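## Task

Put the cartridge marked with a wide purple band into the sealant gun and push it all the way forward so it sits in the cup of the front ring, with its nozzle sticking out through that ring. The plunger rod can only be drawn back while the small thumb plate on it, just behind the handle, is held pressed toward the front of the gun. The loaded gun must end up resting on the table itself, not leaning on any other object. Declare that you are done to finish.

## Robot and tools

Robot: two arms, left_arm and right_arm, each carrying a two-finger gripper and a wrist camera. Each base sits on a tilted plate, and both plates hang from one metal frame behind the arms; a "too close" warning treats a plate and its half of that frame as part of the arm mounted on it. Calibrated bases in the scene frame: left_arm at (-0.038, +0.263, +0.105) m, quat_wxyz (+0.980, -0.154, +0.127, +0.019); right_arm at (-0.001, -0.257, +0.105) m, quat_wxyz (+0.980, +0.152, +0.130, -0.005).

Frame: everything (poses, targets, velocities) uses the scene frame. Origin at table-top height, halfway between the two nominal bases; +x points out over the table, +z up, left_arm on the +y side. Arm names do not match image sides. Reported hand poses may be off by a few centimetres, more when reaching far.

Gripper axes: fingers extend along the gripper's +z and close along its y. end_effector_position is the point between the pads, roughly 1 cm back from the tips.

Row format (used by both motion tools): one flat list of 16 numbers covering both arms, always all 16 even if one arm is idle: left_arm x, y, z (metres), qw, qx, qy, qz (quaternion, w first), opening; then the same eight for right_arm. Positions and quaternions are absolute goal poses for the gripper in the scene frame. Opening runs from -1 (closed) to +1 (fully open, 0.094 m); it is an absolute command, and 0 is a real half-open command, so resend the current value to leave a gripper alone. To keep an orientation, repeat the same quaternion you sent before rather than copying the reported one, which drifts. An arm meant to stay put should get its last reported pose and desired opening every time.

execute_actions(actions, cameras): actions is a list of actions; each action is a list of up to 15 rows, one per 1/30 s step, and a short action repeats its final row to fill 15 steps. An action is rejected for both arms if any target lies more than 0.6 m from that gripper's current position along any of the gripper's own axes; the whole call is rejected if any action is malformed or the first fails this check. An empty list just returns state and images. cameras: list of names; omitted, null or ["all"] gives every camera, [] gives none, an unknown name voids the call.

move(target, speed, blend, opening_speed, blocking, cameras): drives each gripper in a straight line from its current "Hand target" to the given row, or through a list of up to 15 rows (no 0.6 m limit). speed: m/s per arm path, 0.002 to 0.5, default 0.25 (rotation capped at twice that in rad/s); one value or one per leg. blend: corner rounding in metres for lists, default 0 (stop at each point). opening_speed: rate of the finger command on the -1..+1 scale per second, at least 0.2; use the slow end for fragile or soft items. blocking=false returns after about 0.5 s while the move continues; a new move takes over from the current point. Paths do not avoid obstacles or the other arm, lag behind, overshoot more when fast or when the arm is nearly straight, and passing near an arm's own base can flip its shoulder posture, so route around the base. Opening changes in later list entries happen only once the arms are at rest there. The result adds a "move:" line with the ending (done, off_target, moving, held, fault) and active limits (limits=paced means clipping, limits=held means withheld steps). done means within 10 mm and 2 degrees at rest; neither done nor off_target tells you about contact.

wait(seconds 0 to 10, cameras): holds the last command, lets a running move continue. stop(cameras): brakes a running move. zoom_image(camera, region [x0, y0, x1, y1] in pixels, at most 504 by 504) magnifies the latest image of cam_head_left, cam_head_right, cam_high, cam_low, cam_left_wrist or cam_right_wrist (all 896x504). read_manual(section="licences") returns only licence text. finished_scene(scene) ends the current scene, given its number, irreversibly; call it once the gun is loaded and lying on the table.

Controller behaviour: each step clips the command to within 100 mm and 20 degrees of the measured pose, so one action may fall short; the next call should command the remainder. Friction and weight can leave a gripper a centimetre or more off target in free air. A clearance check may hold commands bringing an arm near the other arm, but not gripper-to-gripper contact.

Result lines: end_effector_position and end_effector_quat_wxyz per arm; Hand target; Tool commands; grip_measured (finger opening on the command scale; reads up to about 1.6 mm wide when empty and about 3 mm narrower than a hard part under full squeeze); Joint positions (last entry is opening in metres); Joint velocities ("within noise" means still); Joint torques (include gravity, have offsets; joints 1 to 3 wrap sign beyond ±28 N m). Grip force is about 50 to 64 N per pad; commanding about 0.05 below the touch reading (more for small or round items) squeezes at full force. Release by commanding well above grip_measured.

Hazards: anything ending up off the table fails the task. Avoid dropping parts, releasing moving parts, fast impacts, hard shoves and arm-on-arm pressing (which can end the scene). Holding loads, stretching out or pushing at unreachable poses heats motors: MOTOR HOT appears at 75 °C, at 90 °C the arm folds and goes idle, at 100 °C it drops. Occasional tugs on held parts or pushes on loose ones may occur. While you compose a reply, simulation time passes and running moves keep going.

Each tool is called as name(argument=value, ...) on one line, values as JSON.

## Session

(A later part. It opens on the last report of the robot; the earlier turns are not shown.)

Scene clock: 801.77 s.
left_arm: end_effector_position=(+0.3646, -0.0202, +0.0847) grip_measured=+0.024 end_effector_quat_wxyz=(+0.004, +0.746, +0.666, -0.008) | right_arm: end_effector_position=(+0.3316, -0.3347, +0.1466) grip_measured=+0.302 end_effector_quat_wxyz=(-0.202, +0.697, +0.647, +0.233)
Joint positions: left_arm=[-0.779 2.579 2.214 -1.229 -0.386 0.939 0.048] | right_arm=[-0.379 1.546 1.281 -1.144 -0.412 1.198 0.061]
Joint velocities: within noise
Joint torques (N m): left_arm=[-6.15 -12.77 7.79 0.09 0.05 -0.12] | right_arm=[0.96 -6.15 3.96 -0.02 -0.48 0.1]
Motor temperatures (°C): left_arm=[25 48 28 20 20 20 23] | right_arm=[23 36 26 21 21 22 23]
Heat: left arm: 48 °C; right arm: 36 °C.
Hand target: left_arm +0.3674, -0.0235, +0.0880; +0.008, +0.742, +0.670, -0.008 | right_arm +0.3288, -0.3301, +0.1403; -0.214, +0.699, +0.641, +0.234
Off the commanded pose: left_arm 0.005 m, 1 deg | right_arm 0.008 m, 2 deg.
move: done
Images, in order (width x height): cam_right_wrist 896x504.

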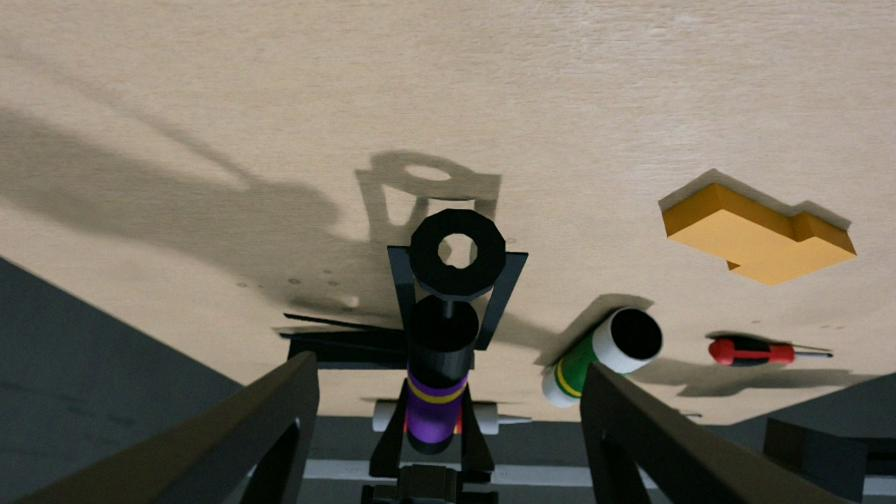

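move(target=[[0.3610,-0.0235,0.080,0.0070,0.7420,0.6704,-0.0078,-0.25, 0.3289,-0.3301,0.1402, -0.2144,0.6992,0.6407,0.2339, 0.3]], speed=[0.06], cameras=["cam_right_wrist"])

zoom_image(camera="cam_right_wrist", region=[360, 190, 560, 480])

Scene clock: 811.70 s.
left_arm: end_effector_position=(+0.3619, -0.0217, +0.0778) grip_measured=+0.024 end_effector_quat_wxyz=(+0.003, +0.745, +0.667, -0.008) | right_arm: end_effector_position=(+0.3316, -0.3347, +0.1466) grip_measured=+0.302 end_effector_quat_wxyz=(-0.202, +0.697, +0.647, +0.233)
Joint positions: left_arm=[-0.779 2.579 2.184 -1.2 -0.386 0.936 0.048] | right_arm=[-0.379 1.546 1.281 -1.144 -0.412 1.198 0.061]
Joint velocities: within noise
Joint torques (N m): left_arm=[-6.31 -14.37 4.46 0.3 0.04 -0.12] | right_arm=[0.96 -6.16 3.95 -0.02 -0.48 0.1]
Motor temperatures (°C): left_arm=[25 47 29 20 20 20 23] | right_arm=[23 36 26 21 21 22 23]
Heat: left arm: 47 °C; right arm: 36 °C.
Hand target: left_arm +0.3610, -0.0236, +0.0801; +0.007, +0.742, +0.670, -0.008 | right_arm +0.3288, -0.3302, +0.1403; -0.214, +0.699, +0.641, +0.234
Off the commanded pose: left_arm 0.003 m, 1 deg | right_arm 0.008 m, 2 deg.
move: done
Images, in order (width x height): cam_right_wrist 896x504.

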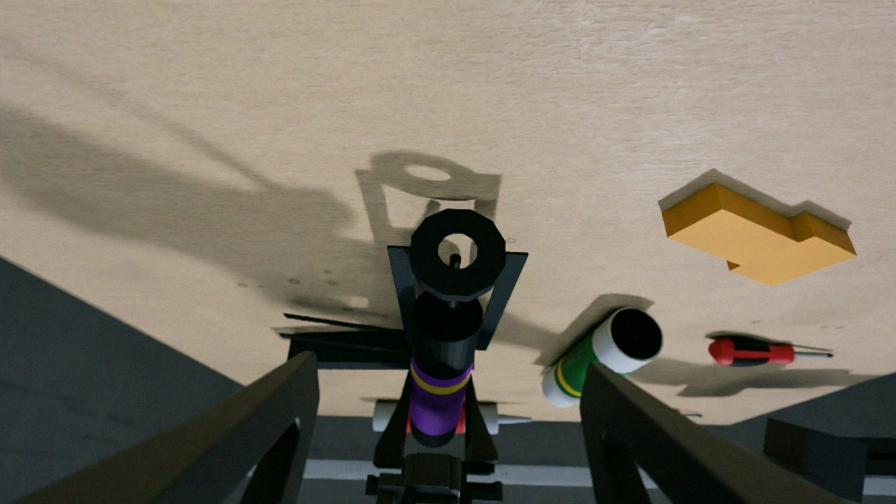

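Scaled by 1.738 from the camera's 896x504 image, which has a finer 1280x720 frame.

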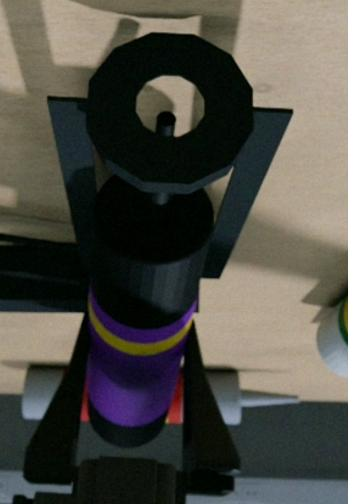

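move(target=[[0.3592,-0.048,0.0765,0.0070,0.7420,0.6704,-0.0078,-0.25, 0.3289,-0.3301,0.1402, -0.2144,0.6992,0.6407,0.2339, 0.3]], speed=[0.06], cameras=["cam_right_wrist"])

zoom_image(camera="cam_right_wrist", region=[360, 190, 560, 480])

Scene clock: 820.93 s.
left_arm: end_effector_position=(+0.3635, -0.0322, +0.0711) grip_measured=+0.024 end_effector_quat_wxyz=(-0.003, +0.741, +0.672, -0.008) | right_arm: end_effector_position=(+0.3316, -0.3347, +0.1466) grip_measured=+0.302 end_effector_quat_wxyz=(-0.202, +0.697, +0.647, +0.233)
Joint positions: left_arm=[-0.786 2.655 2.293 -1.249 -0.386 0.911 0.048] | right_arm=[-0.379 1.546 1.281 -1.144 -0.412 1.198 0.061]
Joint velocities: within noise
Joint torques (N m): left_arm=[-8.81 -12.52 7.83 0.18 0.06 -0.22] | right_arm=[0.98 -6.15 3.96 -0.02 -0.48 0.09]
Motor temperatures (°C): left_arm=[25 48 28 20 20 20 23] | right_arm=[23 36 26 21 21 22 23]
Heat: left arm: 48 °C; right arm: 36 °C.
Hand target: left_arm +0.3587, -0.0476, +0.0766; +0.008, +0.742, +0.670, -0.008 | right_arm +0.3288, -0.3302, +0.1403; -0.214, +0.699, +0.641, +0.234
Off the commanded pose: left_arm 0.017 m, 1 deg | right_arm 0.008 m, 2 deg.
move: off_target (left_arm)
Images, in order (width x height): cam_right_wrist 896x504.

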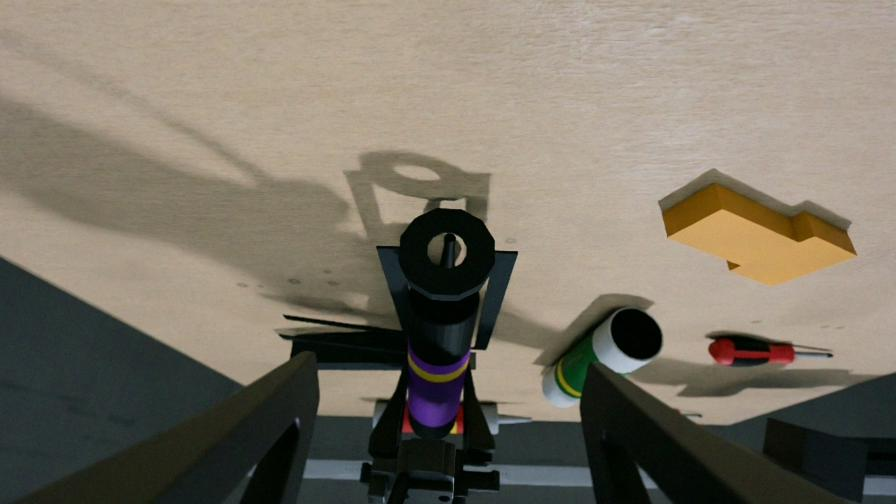

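Scaled by 1.738 from the camera's 896x504 image, which has a finer 1280x720 frame.

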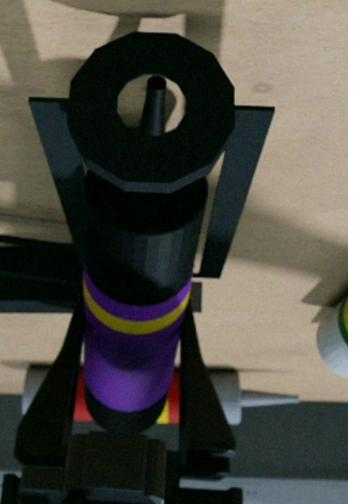

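move(target=[[0.3580,-0.052,0.086,0.0070,0.7420,0.6704,-0.0078,-0.25, 0.3289,-0.3301,0.1402, -0.2144,0.6992,0.6407,0.2339, 0.3]], speed=[0.06], cameras=["cam_right_wrist"])

zoom_image(camera="cam_right_wrist", region=[360, 190, 560, 480])

Scene clock: 834.03 s.
left_arm: end_effector_position=(+0.3642, -0.0367, +0.0792) grip_measured=+0.024 end_effector_quat_wxyz=(-0.001, +0.737, +0.676, -0.008) | right_arm: end_effector_position=(+0.3316, -0.3347, +0.1466) grip_measured=+0.302 end_effector_quat_wxyz=(-0.202, +0.697, +0.647, +0.233)
Joint positions: left_arm=[-0.798 2.672 2.352 -1.29 -0.386 0.89 0.048] | right_arm=[-0.379 1.546 1.281 -1.144 -0.412 1.198 0.061]
Joint velocities: within noise
Joint torques (N m): left_arm=[-9.05 -12.75 7.9 0.1 0.06 -0.12] | right_arm=[0.98 -6.15 3.93 -0.02 -0.48 0.09]
Motor temperatures (°C): left_arm=[26 45 29 20 20 20 23] | right_arm=[23 36 26 21 21 22 23]
Heat: left arm: 45 °C; right arm: 36 °C.
Hand target: left_arm +0.3577, -0.0515, +0.0860; +0.008, +0.742, +0.670, -0.008 | right_arm +0.3288, -0.3302, +0.1403; -0.214, +0.699, +0.641, +0.234
Off the commanded pose: left_arm 0.018 m, 1 deg | right_arm 0.008 m, 2 deg.
move: off_target (left_arm)
Images, in order (width x height): cam_right_wrist 896x504.

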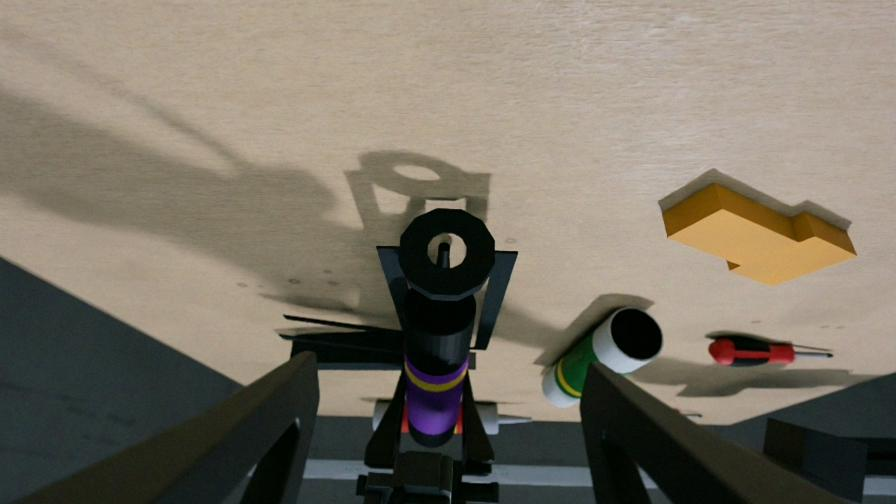

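Scaled by 1.738 from the camera's 896x504 image, which has a finer 1280x720 frame.

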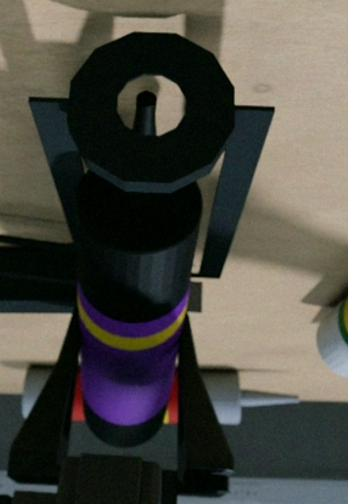

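move(target=[[0.3550,-0.060,0.0795,0.0070,0.7450,0.6671,-0.0078,-0.25, 0.3289,-0.3301,0.1402, -0.2144,0.6992,0.6407,0.2339, 0.3]], speed=[0.06], cameras=["cam_right_wrist"])

zoom_image(camera="cam_right_wrist", region=[360, 190, 560, 480])

Scene clock: 841.43 s.
left_arm: end_effector_position=(+0.3614, -0.0437, +0.0718) grip_measured=+0.024 end_effector_quat_wxyz=(-0.003, +0.739, +0.673, -0.008) | right_arm: end_effector_position=(+0.3316, -0.3347, +0.1466) grip_measured=+0.302 end_effector_quat_wxyz=(-0.202, +0.697, +0.647, +0.233)
Joint positions: left_arm=[-0.805 2.706 2.379 -1.291 -0.386 0.887 0.048] | right_arm=[-0.379 1.546 1.281 -1.144 -0.412 1.198 0.061]
Joint velocities: within noise
Joint torques (N m): left_arm=[-9.26 -12.96 7.87 0.11 0.07 -0.11] | right_arm=[0.98 -6.13 3.95 -0.02 -0.48 0.09]
Motor temperatures (°C): left_arm=[27 45 29 20 20 20 23] | right_arm=[22 36 26 21 21 22 23]
Heat: left arm: 45 °C; right arm: 36 °C.
Hand target: left_arm +0.3545, -0.0595, +0.0794; +0.008, +0.745, +0.667, -0.008 | right_arm +0.3288, -0.3302, +0.1403; -0.214, +0.699, +0.641, +0.234
Off the commanded pose: left_arm 0.019 m, 1 deg | right_arm 0.008 m, 2 deg.
move: off_target (left_arm)
Images, in order (width x height): cam_right_wrist 896x504.

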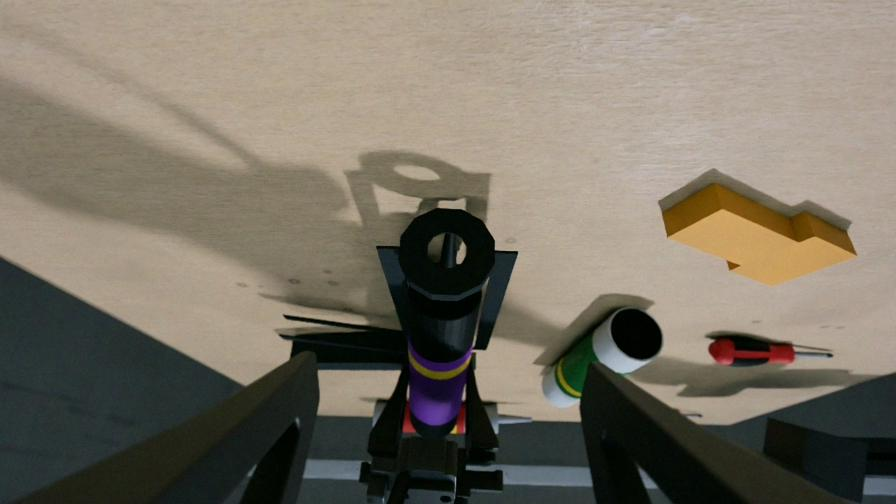

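Scaled by 1.738 from the camera's 896x504 image, which has a finer 1280x720 frame.

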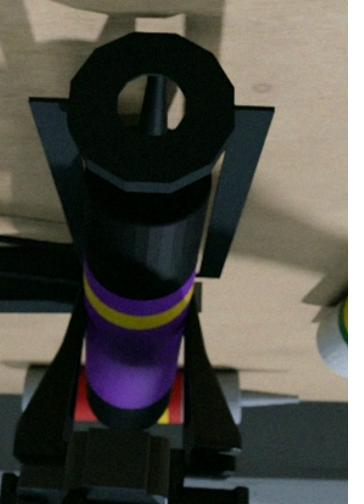

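move(target=[[0.3530,-0.078,0.0775,0.0070,0.7450,0.6671,-0.0078,-0.25, 0.3289,-0.3301,0.1402, -0.2144,0.6992,0.6407,0.2339, 0.3]], speed=[0.06], cameras=["cam_right_wrist"])

zoom_image(camera="cam_right_wrist", region=[360, 190, 560, 480])

Scene clock: 849.80 s.
left_arm: end_effector_position=(+0.3638, -0.0537, +0.0705) grip_measured=+0.024 end_effector_quat_wxyz=(-0.008, +0.737, +0.676, +0.001) | right_arm: end_effector_position=(+0.3316, -0.3347, +0.1466) grip_measured=+0.302 end_effector_quat_wxyz=(-0.202, +0.697, +0.647, +0.233)
Joint positions: left_arm=[-0.819 2.815 2.573 -1.394 -0.402 0.86 0.048] | right_arm=[-0.379 1.546 1.281 -1.144 -0.412 1.198 0.061]
Joint velocities: within noise
Joint torques (N m): left_arm=[-10.24 -12.93 7.86 0.22 0.2 -0.09] | right_arm=[0.96 -6.15 3.95 -0.02 -0.48 0.09]
Motor temperatures (°C): left_arm=[27 45 29 20 20 20 23] | right_arm=[22 36 26 21 21 22 23]
Heat: left arm: 45 °C; right arm: 36 °C.
Hand target: left_arm +0.3523, -0.0769, +0.0776; +0.008, +0.745, +0.667, -0.008 | right_arm +0.3288, -0.3302, +0.1403; -0.214, +0.699, +0.641, +0.234
Off the commanded pose: left_arm 0.028 m, 2 deg | right_arm 0.008 m, 2 deg.
move: off_target (left_arm)
Images, in order (width x height): cam_right_wrist 896x504.

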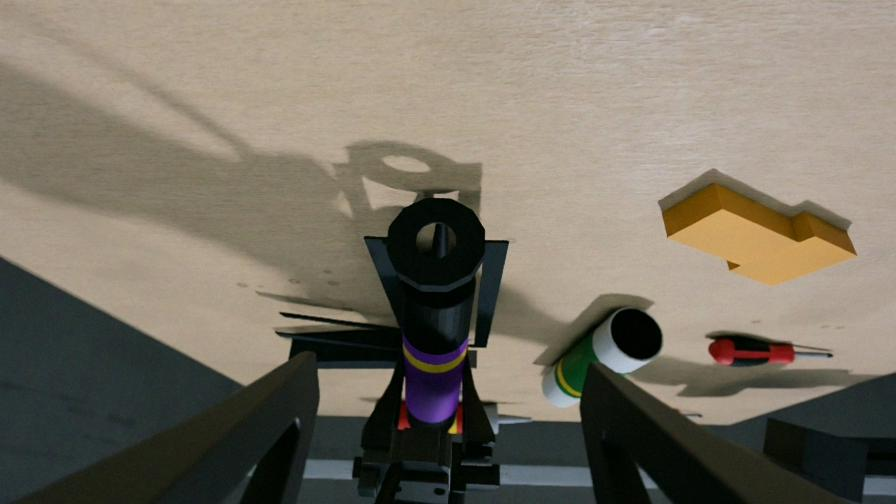

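Scaled by 1.738 from the camera's 896x504 image, which has a finer 1280x720 frame.

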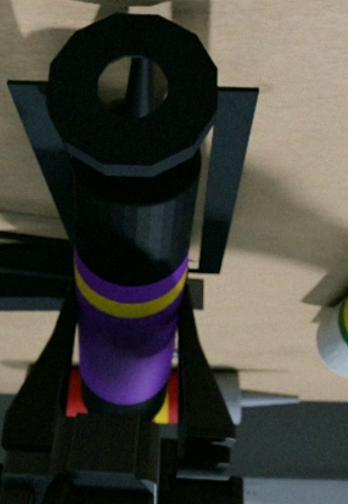

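move(target=[[0.3545,-0.070,0.0815,0.0071,0.7343,0.6788,-0.0077,-0.25, 0.3289,-0.3301,0.1402, -0.2144,0.6992,0.6407,0.2339, 0.3]], speed=[0.06], cameras=["cam_right_wrist"])

zoom_image(camera="cam_right_wrist", region=[360, 190, 560, 480])

Scene clock: 865.63 s.
left_arm: end_effector_position=(+0.3635, -0.0537, +0.0705) grip_measured=+0.024 end_effector_quat_wxyz=(-0.009, +0.733, +0.680, +0.001) | right_arm: end_effector_position=(+0.3316, -0.3347, +0.1466) grip_measured=+0.302 end_effector_quat_wxyz=(-0.202, +0.697, +0.647, +0.233)
Joint positions: left_arm=[-0.819 2.815 2.573 -1.395 -0.402 0.848 0.048] | right_arm=[-0.379 1.546 1.281 -1.144 -0.412 1.198 0.061]
Joint velocities: within noise
Joint torques (N m): left_arm=[-9.37 -15.83 4.41 0.33 0.22 -0.21] | right_arm=[0.96 -6.15 3.95 -0.02 -0.48 0.09]
Motor temperatures (°C): left_arm=[28 46 30 20 20 20 23] | right_arm=[22 36 26 21 21 22 23]
Heat: left arm: 46 °C; right arm: 36 °C.
Hand target: left_arm +0.3543, -0.0696, +0.0815; +0.006, +0.735, +0.678, -0.008 | right_arm +0.3288, -0.3302, +0.1403; -0.214, +0.699, +0.641, +0.234
Off the commanded pose: left_arm 0.022 m, 2 deg | right_arm 0.008 m, 2 deg.
move: off_target (left_arm)
Images, in order (width x height): cam_right_wrist 896x504.

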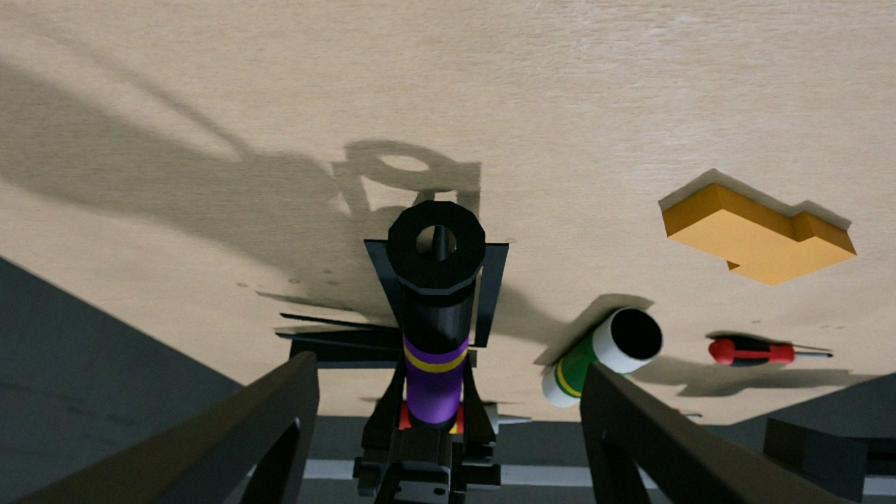

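Scaled by 1.738 from the camera's 896x504 image, which has a finer 1280x720 frame.

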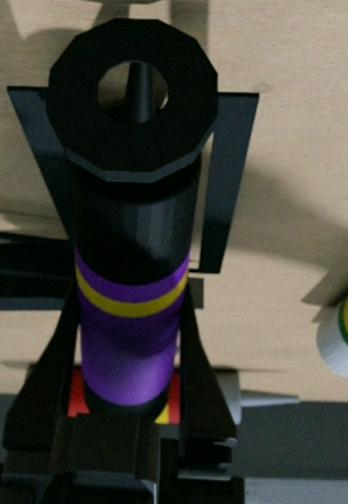

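move(target=[[0.3570,-0.060,0.088,0.0071,0.7300,0.6834,-0.0077,-0.25, 0.3289,-0.3301,0.1402, -0.2144,0.6992,0.6407,0.2339, 0.3]], speed=[0.06], cameras=["cam_right_wrist"])

zoom_image(camera="cam_right_wrist", region=[360, 190, 560, 480])

Scene clock: 873.17 s.
left_arm: end_effector_position=(+0.3605, -0.0530, +0.0670) grip_measured=+0.024 end_effector_quat_wxyz=(-0.010, +0.731, +0.682, +0.000) | right_arm: end_effector_position=(+0.3316, -0.3347, +0.1466) grip_measured=+0.302 end_effector_quat_wxyz=(-0.202, +0.697, +0.647, +0.233)
Joint positions: left_arm=[-0.819 2.793 2.515 -1.362 -0.401 0.84 0.048] | right_arm=[-0.379 1.546 1.281 -1.144 -0.412 1.198 0.061]
Joint velocities: within noise
Joint torques (N m): left_arm=[-8.35 -18.41 3.86 0.16 0.2 -0.15] | right_arm=[0.98 -6.15 3.93 -0.02 -0.48 0.1]
Motor temperatures (°C): left_arm=[28 48 29 20 21 20 23] | right_arm=[22 36 26 21 21 22 23]
Heat: left arm: 48 °C; right arm: 36 °C.
Hand target: left_arm +0.3570, -0.0600, +0.0875; +0.006, +0.730, +0.683, -0.008 | right_arm +0.3288, -0.3302, +0.1403; -0.214, +0.699, +0.641, +0.234
Off the commanded pose: left_arm 0.022 m, 2 deg | right_arm 0.008 m, 2 deg.
move: off_target (left_arm)
Images, in order (width x height): cam_right_wrist 896x504.

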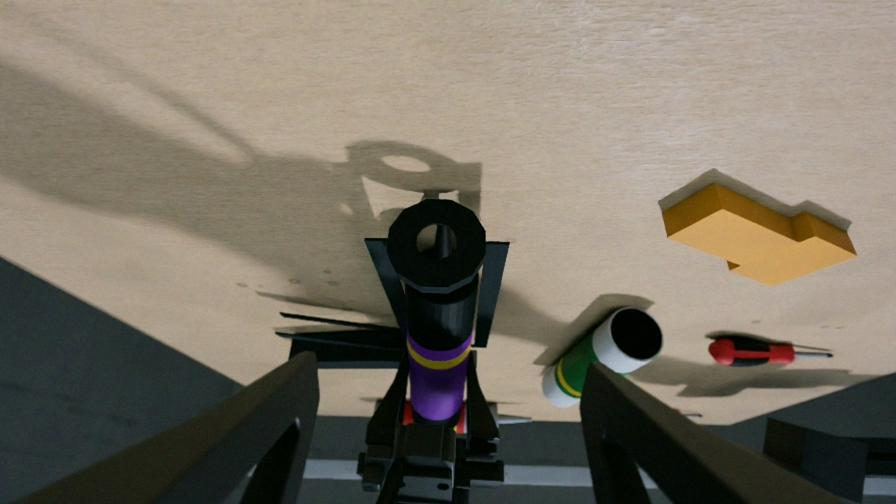

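Scaled by 1.738 from the camera's 896x504 image, which has a finer 1280x720 frame.

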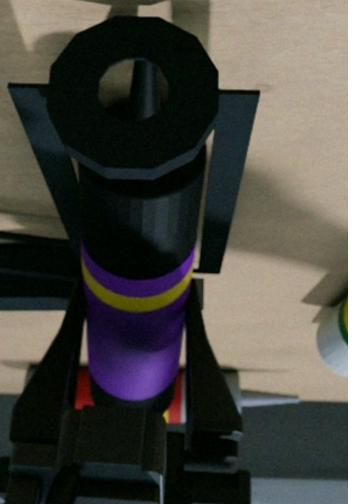

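move(target=[[0.3660,-0.056,0.088,0.0071,0.7300,0.6834,-0.0077,-0.25, 0.3289,-0.3301,0.1402, -0.2144,0.6992,0.6407,0.2339, 0.3]], speed=[0.06], cameras=["cam_right_wrist"])

zoom_image(camera="cam_right_wrist", region=[360, 190, 560, 480])

Scene clock: 879.30 s.
left_arm: end_effector_position=(+0.3606, -0.0528, +0.0676) grip_measured=+0.024 end_effector_quat_wxyz=(-0.010, +0.731, +0.682, +0.000) | right_arm: end_effector_position=(+0.3316, -0.3346, +0.1466) grip_measured=+0.302 end_effector_quat_wxyz=(-0.202, +0.697, +0.647, +0.233)
Joint positions: left_arm=[-0.819 2.793 2.518 -1.365 -0.401 0.84 0.048] | right_arm=[-0.379 1.546 1.281 -1.144 -0.412 1.198 0.061]
Joint velocities: within noise
Joint torques (N m): left_arm=[-6.82 -16.85 7.41 0.02 0.18 0.06] | right_arm=[0.98 -6.15 3.95 -0.02 -0.48 0.09]
Motor temperatures (°C): left_arm=[28 49 28 20 21 20 23] | right_arm=[22 36 26 21 21 22 23]
Heat: left arm: 49 °C; right arm: 36 °C.
Hand target: left_arm +0.3656, -0.0558, +0.0877; +0.008, +0.730, +0.683, -0.008 | right_arm +0.3288, -0.3301, +0.1404; -0.214, +0.699, +0.641, +0.234
Off the commanded pose: left_arm 0.021 m, 2 deg | right_arm 0.008 m, 2 deg.
move: off_target (left_arm)
Images, in order (width x height): cam_right_wrist 896x504.

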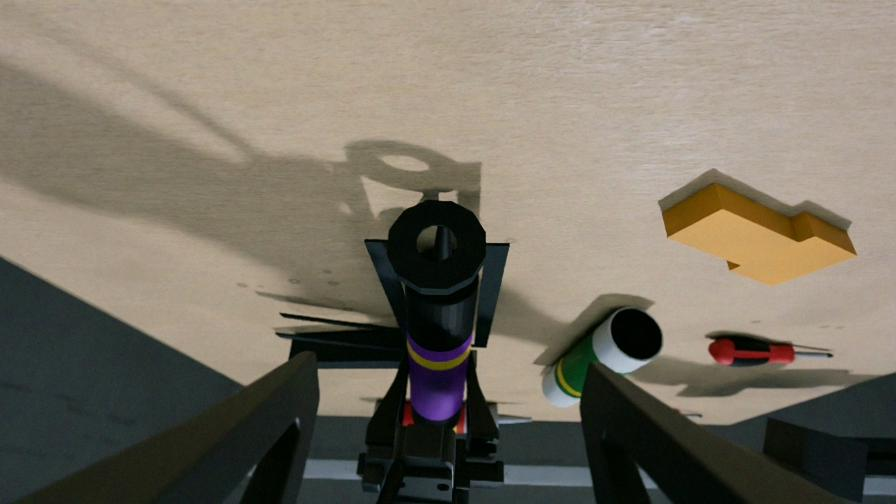

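Scaled by 1.738 from the camera's 896x504 image, which has a finer 1280x720 frame.

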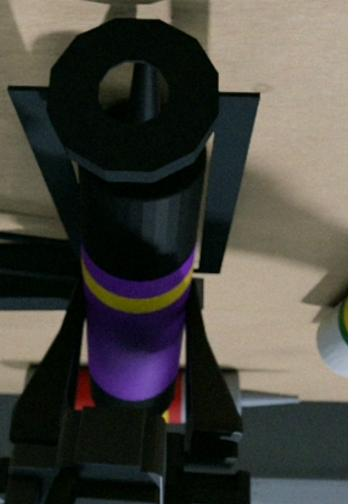

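move(target=[[0.3660,-0.056,0.097,0.0071,0.7300,0.6834,-0.0077,-0.25, 0.3289,-0.3301,0.1402, -0.2144,0.6992,0.6407,0.2339, 0.3]], speed=[0.06], cameras=["cam_right_wrist"])

zoom_image(camera="cam_right_wrist", region=[360, 190, 560, 480])

Scene clock: 887.50 s.
left_arm: end_effector_position=(+0.3629, -0.0494, +0.0783) grip_measured=+0.024 end_effector_quat_wxyz=(-0.011, +0.731, +0.682, -0.001) | right_arm: end_effector_position=(+0.3316, -0.3346, +0.1466) grip_measured=+0.302 end_effector_quat_wxyz=(-0.202, +0.697, +0.647, +0.233)
Joint positions: left_arm=[-0.819 2.793 2.564 -1.412 -0.398 0.84 0.048] | right_arm=[-0.379 1.546 1.281 -1.144 -0.412 1.198 0.061]
Joint velocities: within noise
Joint torques (N m): left_arm=[-7.45 -16.01 7.83 0.03 0.17 -0.03] | right_arm=[0.96 -6.15 3.95 -0.02 -0.48 0.09]
Motor temperatures (°C): left_arm=[27 49 29 20 21 20 23] | right_arm=[22 36 26 21 21 22 23]
Heat: left arm: 49 °C; right arm: 36 °C.
Hand target: left_arm +0.3656, -0.0557, +0.0968; +0.008, +0.730, +0.683, -0.008 | right_arm +0.3288, -0.3301, +0.1404; -0.214, +0.699, +0.641, +0.234
Off the commanded pose: left_arm 0.020 m, 2 deg | right_arm 0.008 m, 2 deg.
move: off_target (left_arm)
Images, in order (width x height): cam_right_wrist 896x504.

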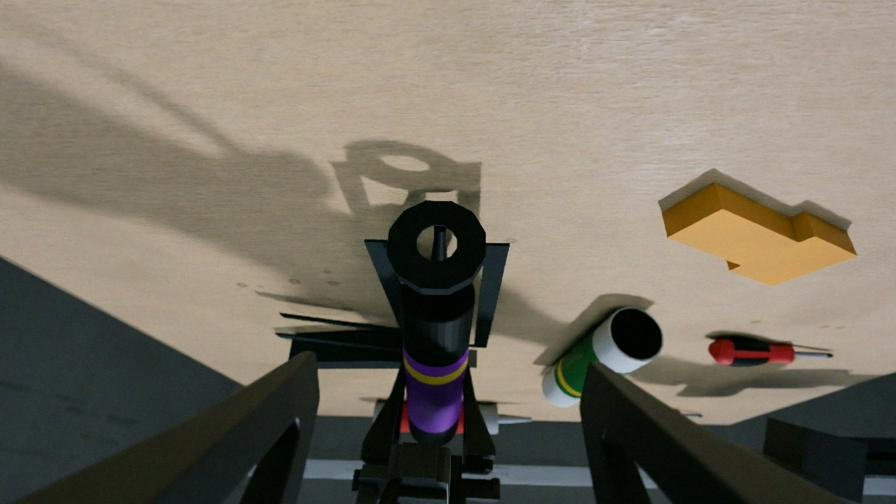

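Scaled by 1.738 from the camera's 896x504 image, which has a finer 1280x720 frame.

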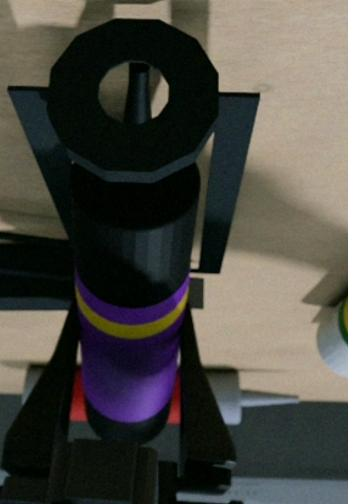

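move(target=[[0.3590,-0.074,0.084,0.0071,0.7300,0.6834,-0.0077,-0.25, 0.3289,-0.3301,0.1402, -0.2144,0.6992,0.6407,0.2339, 0.3]], speed=[0.06], cameras=["cam_right_wrist"])

zoom_image(camera="cam_right_wrist", region=[360, 190, 560, 480])

Scene clock: 897.00 s.
left_arm: end_effector_position=(+0.3672, -0.0582, +0.0775) grip_measured=+0.024 end_effector_quat_wxyz=(-0.001, +0.726, +0.688, -0.006) | right_arm: end_effector_position=(+0.3316, -0.3346, +0.1466) grip_measured=+0.302 end_effector_quat_wxyz=(-0.202, +0.697, +0.647, +0.233)
Joint positions: left_arm=[-0.821 2.846 2.664 -1.438 -0.387 0.831 0.048] | right_arm=[-0.379 1.546 1.281 -1.144 -0.412 1.198 0.061]
Joint velocities: within noise
Joint torques (N m): left_arm=[-9.36 -13.18 7.99 0.12 0.08 -0.16] | right_arm=[0.98 -6.15 3.95 -0.02 -0.47 0.09]
Motor temperatures (°C): left_arm=[27 48 29 20 21 20 23] | right_arm=[22 36 26 21 21 22 23]
Heat: left arm: 48 °C; right arm: 36 °C.
Hand target: left_arm +0.3586, -0.0734, +0.0839; +0.009, +0.730, +0.683, -0.008 | right_arm +0.3288, -0.3301, +0.1404; -0.214, +0.699, +0.641, +0.234
Off the commanded pose: left_arm 0.019 m, 1 deg | right_arm 0.008 m, 2 deg.
move: off_target (left_arm)
Images, in order (width x height): cam_right_wrist 896x504.

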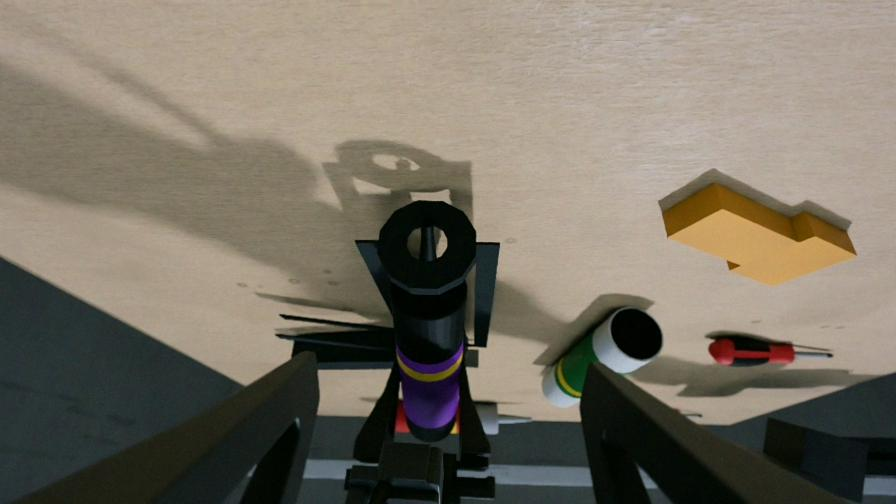

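Scaled by 1.738 from the camera's 896x504 image, which has a finer 1280x720 frame.

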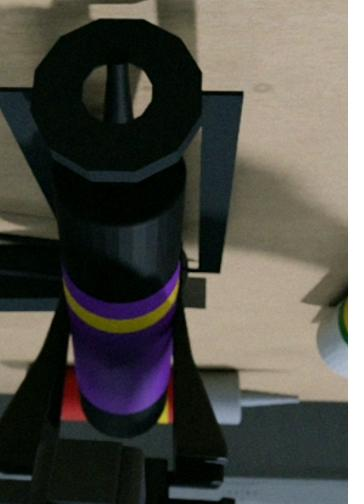

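move(target=[[0.3500,-0.088,0.078,0.0071,0.7270,0.6866,-0.0077,-0.25, 0.3289,-0.3301,0.1402, -0.2144,0.6992,0.6407,0.2339, 0.3]], speed=[0.06], cameras=["cam_right_wrist","cam_high"])

zoom_image(camera="cam_right_wrist", region=[360, 190, 560, 480])

Scene clock: 905.33 s.
left_arm: end_effector_position=(+0.3614, -0.0744, +0.0729) grip_measured=+0.024 end_effector_quat_wxyz=(+0.007, +0.719, +0.695, -0.006) | right_arm: end_effector_position=(+0.3316, -0.3346, +0.1466) grip_measured=+0.302 end_effector_quat_wxyz=(-0.202, +0.697, +0.647, +0.233)
Joint positions: left_arm=[-0.845 2.908 2.747 -1.452 -0.387 0.793 0.048] | right_arm=[-0.379 1.546 1.281 -1.144 -0.412 1.198 0.061]
Joint velocities: within noise
Joint torques (N m): left_arm=[-9.33 -13.22 7.73 0.07 0.09 -0.1] | right_arm=[0.96 -6.15 3.93 -0.02 -0.48 0.09]
Motor temperatures (°C): left_arm=[28 47 29 20 20 20 23] | right_arm=[22 36 26 21 21 22 23]
Heat: left arm: 47 °C; right arm: 36 °C.
Hand target: left_arm +0.3497, -0.0873, +0.0777; +0.010, +0.727, +0.687, -0.008 | right_arm +0.3288, -0.3301, +0.1404; -0.214, +0.699, +0.641, +0.234
Off the commanded pose: left_arm 0.018 m, 1 deg | right_arm 0.008 m, 2 deg.
move: off_target (left_arm)
Images, in order (width x height): cam_high 896x504, cam_right_wrist 896x504.

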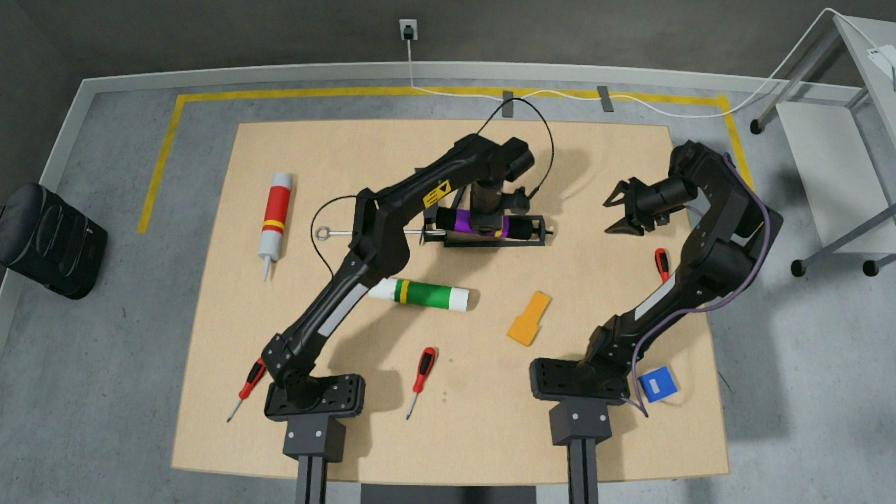

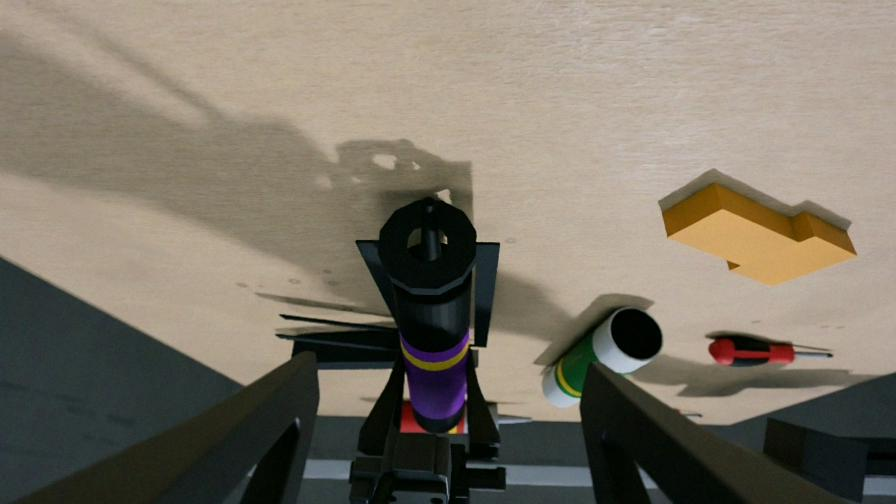

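Scaled by 1.738 from the camera's 896x504 image, which has a finer 1280x720 frame.

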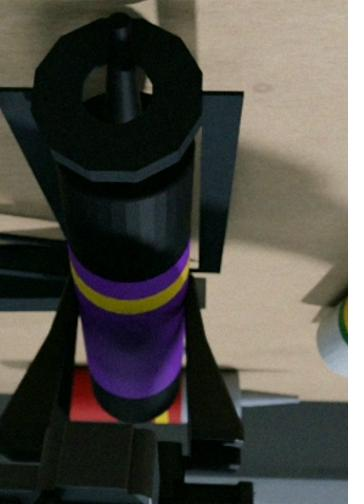

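move(target=[[0.3500,-0.094,0.068,0.0071,0.7270,0.6866,-0.0077,-0.25, 0.3289,-0.3301,0.1402, -0.2144,0.6992,0.6407,0.2339, 0.3]], speed=[0.06], cameras=["cam_right_wrist","cam_high"])

zoom_image(camera="cam_right_wrist", region=[360, 190, 560, 480])

Scene clock: 914.50 s.
left_arm: end_effector_position=(+0.3620, -0.0806, +0.0653) grip_measured=+0.024 end_effector_quat_wxyz=(+0.011, +0.718, +0.696, -0.006) | right_arm: end_effector_position=(+0.3316, -0.3346, +0.1466) grip_measured=+0.302 end_effector_quat_wxyz=(-0.202, +0.697, +0.647, +0.233)
Joint positions: left_arm=[-0.846 2.959 2.815 -1.462 -0.387 0.793 0.048] | right_arm=[-0.379 1.546 1.281 -1.144 -0.412 1.198 0.061]
Joint velocities: within noise
Joint torques (N m): left_arm=[-9.28 -13.03 7.58 0.11 0.08 -0.08] | right_arm=[0.98 -6.15 3.93 -0.02 -0.48 0.09]
Motor temperatures (°C): left_arm=[28 47 30 20 20 20 23] | right_arm=[22 36 26 21 21 22 23]
Heat: left arm: 47 °C; right arm: 36 °C.
Hand target: left_arm +0.3496, -0.0934, +0.0679; +0.013, +0.727, +0.686, -0.008 | right_arm +0.3288, -0.3301, +0.1404; -0.214, +0.699, +0.641, +0.234
Off the commanded pose: left_arm 0.018 m, 2 deg | right_arm 0.008 m, 2 deg.
move: off_target (left_arm)
Images, in order (width x height): cam_high 896x504, cam_right_wrist 896x504.

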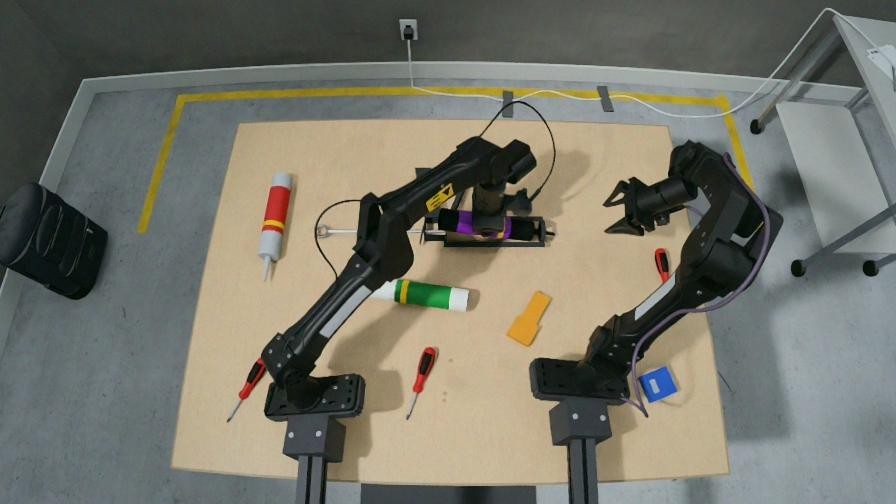

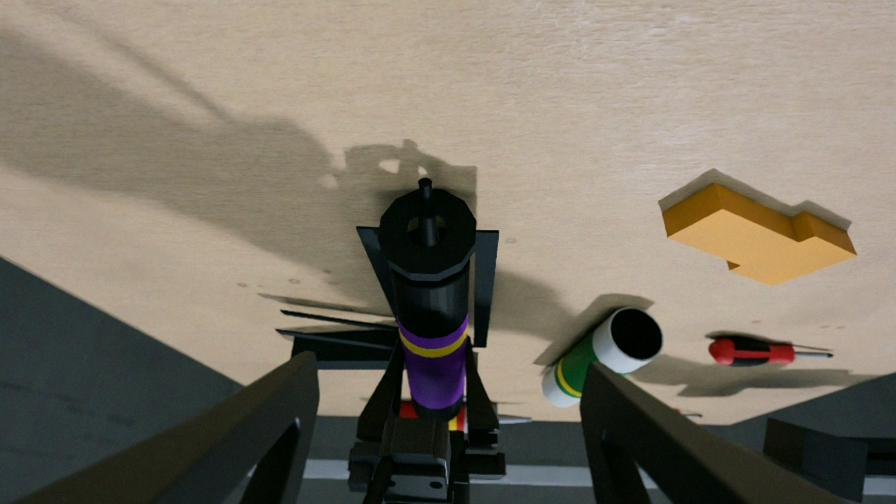

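Scaled by 1.738 from the camera's 896x504 image, which has a finer 1280x720 frame.

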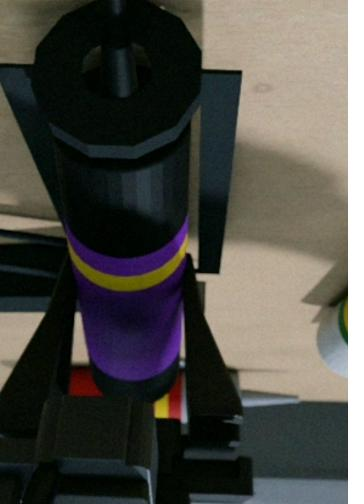

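move(target=[[0.3500,-0.092,0.0775,0.0071,0.7270,0.6866,-0.0077,-0.25, 0.3289,-0.3301,0.1402, -0.2144,0.6992,0.6407,0.2339, 0.3]], speed=[0.06], cameras=["cam_right_wrist","cam_left_wrist"])

zoom_image(camera="cam_right_wrist", region=[360, 160, 560, 450])

Scene clock: 932.20 s.
left_arm: end_effector_position=(+0.3611, -0.0788, +0.0681) grip_measured=+0.024 end_effector_quat_wxyz=(+0.008, +0.719, +0.695, -0.006) | right_arm: end_effector_position=(+0.3316, -0.3346, +0.1466) grip_measured=+0.302 end_effector_quat_wxyz=(-0.202, +0.697, +0.647, +0.233)
Joint positions: left_arm=[-0.847 2.959 2.827 -1.48 -0.387 0.791 0.048] | right_arm=[-0.379 1.546 1.281 -1.144 -0.412 1.198 0.061]
Joint velocities: within noise
Joint torques (N m): left_arm=[-9.58 -14 7.66 0.04 0.09 -0.1] | right_arm=[0.98 -6.15 3.95 -0.02 -0.48 0.09]
Motor temperatures (°C): left_arm=[28 48 30 20 20 20 23] | right_arm=[22 36 26 21 21 22 23]
Heat: left arm: 48 °C; right arm: 36 °C.
Hand target: left_arm +0.3496, -0.0913, +0.0771; +0.014, +0.727, +0.687, -0.008 | right_arm +0.3288, -0.3301, +0.1404; -0.214, +0.699, +0.641, +0.234
Off the commanded pose: left_arm 0.020 m, 1 deg | right_arm 0.008 m, 2 deg.
move: off_target (left_arm)
Images, in order (width x height): cam_left_wrist 896x504, cam_right_wrist 896x504.

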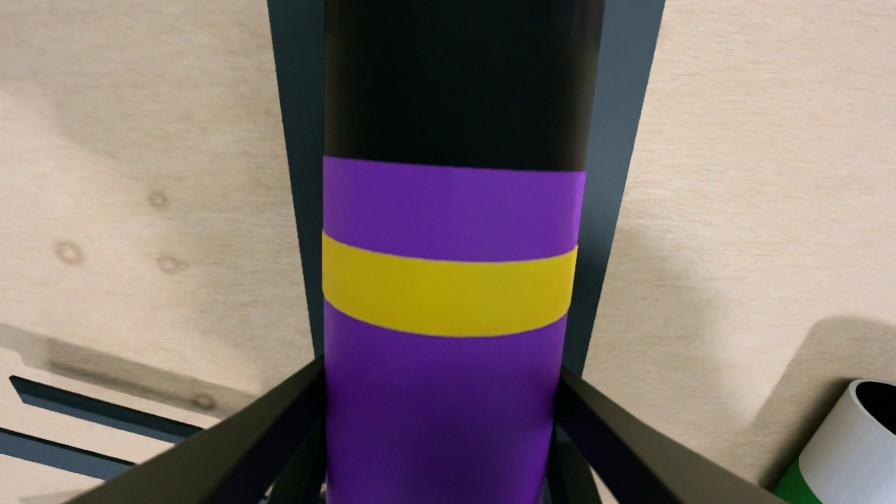

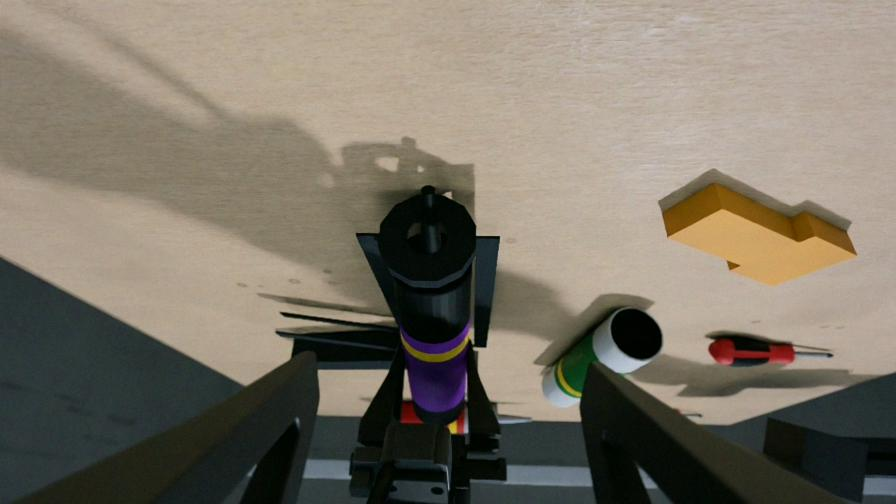

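Scaled by 1.738 from the camera's 896x504 image, which has a finer 1280x720 frame.

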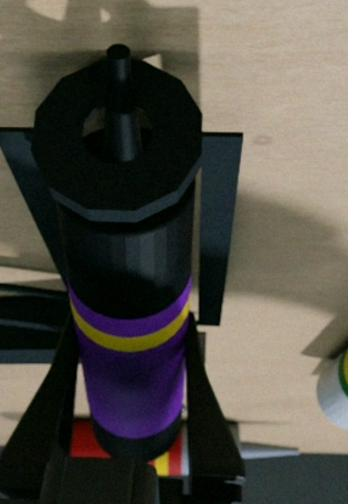

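move(target=[[0.3480,-0.104,0.0785,0.0071,0.7270,0.6866,-0.0077,-0.25, 0.3289,-0.3301,0.1402, -0.2144,0.6992,0.6407,0.2339, 0.3]], speed=[0.06], cameras=["cam_right_wrist","cam_left_wrist"])

zoom_image(camera="cam_right_wrist", region=[360, 160, 560, 450])

Scene clock: 1003.50 s.
left_arm: end_effector_position=(+0.3574, -0.0858, +0.0731) grip_measured=+0.024 end_effector_quat_wxyz=(+0.015, +0.720, +0.694, -0.006) | right_arm: end_effector_position=(+0.3316, -0.3346, +0.1466) grip_measured=+0.302 end_effector_quat_wxyz=(-0.202, +0.697, +0.647, +0.233)
Joint positions: left_arm=[-0.864 2.959 2.834 -1.478 -0.387 0.781 0.048] | right_arm=[-0.379 1.546 1.281 -1.144 -0.412 1.198 0.061]
Joint velocities: within noise
Joint torques (N m): left_arm=[-9.63 -13.35 7.64 0.29 0.08 -0.07] | right_arm=[0.96 -6.13 3.95 -0.02 -0.48 0.1]
Motor temperatures (°C): left_arm=[30 52 29 20 20 20 23] | right_arm=[22 36 26 21 21 22 23]
Heat: left arm: 52 °C; right arm: 36 °C.
Hand target: left_arm +0.3471, -0.1030, +0.0784; +0.028, +0.727, +0.686, -0.008 | right_arm +0.3288, -0.3301, +0.1404; -0.214, +0.699, +0.641, +0.234
Off the commanded pose: left_arm 0.021 m, 1 deg | right_arm 0.008 m, 2 deg.
elbow stopped short (left arm): the move would have taken joint 3 (elbow) straighter than the controller allows.
move: off_target (left_arm)
Images, in order (width x height): cam_left_wrist 896x504, cam_right_wrist 896x504.

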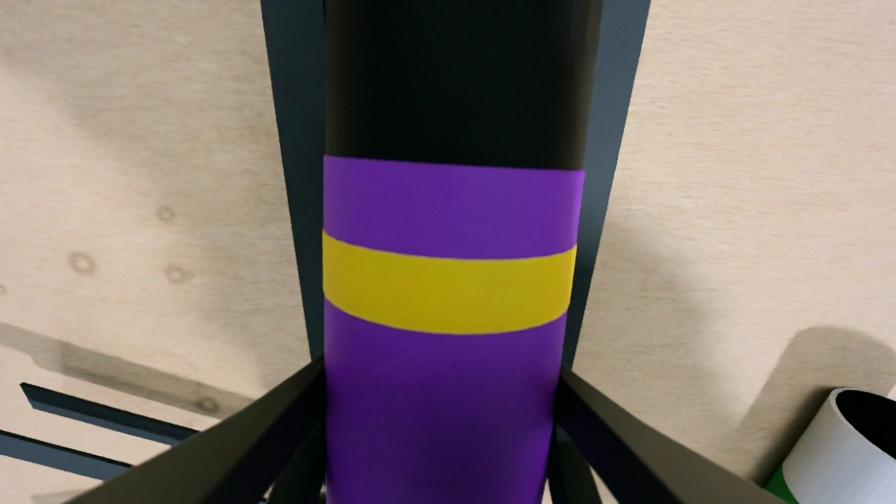

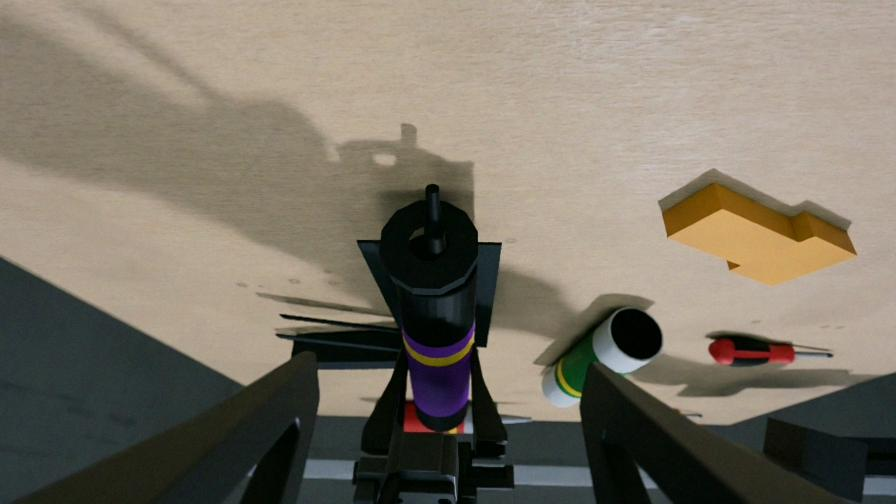

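Scaled by 1.738 from the camera's 896x504 image, which has a finer 1280x720 frame.

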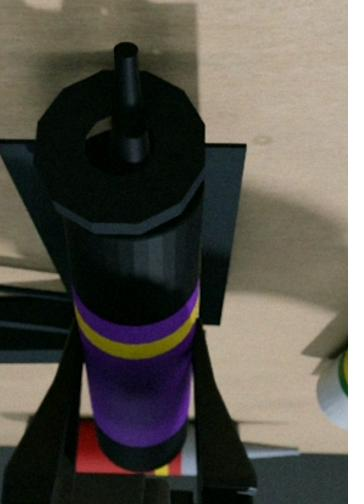

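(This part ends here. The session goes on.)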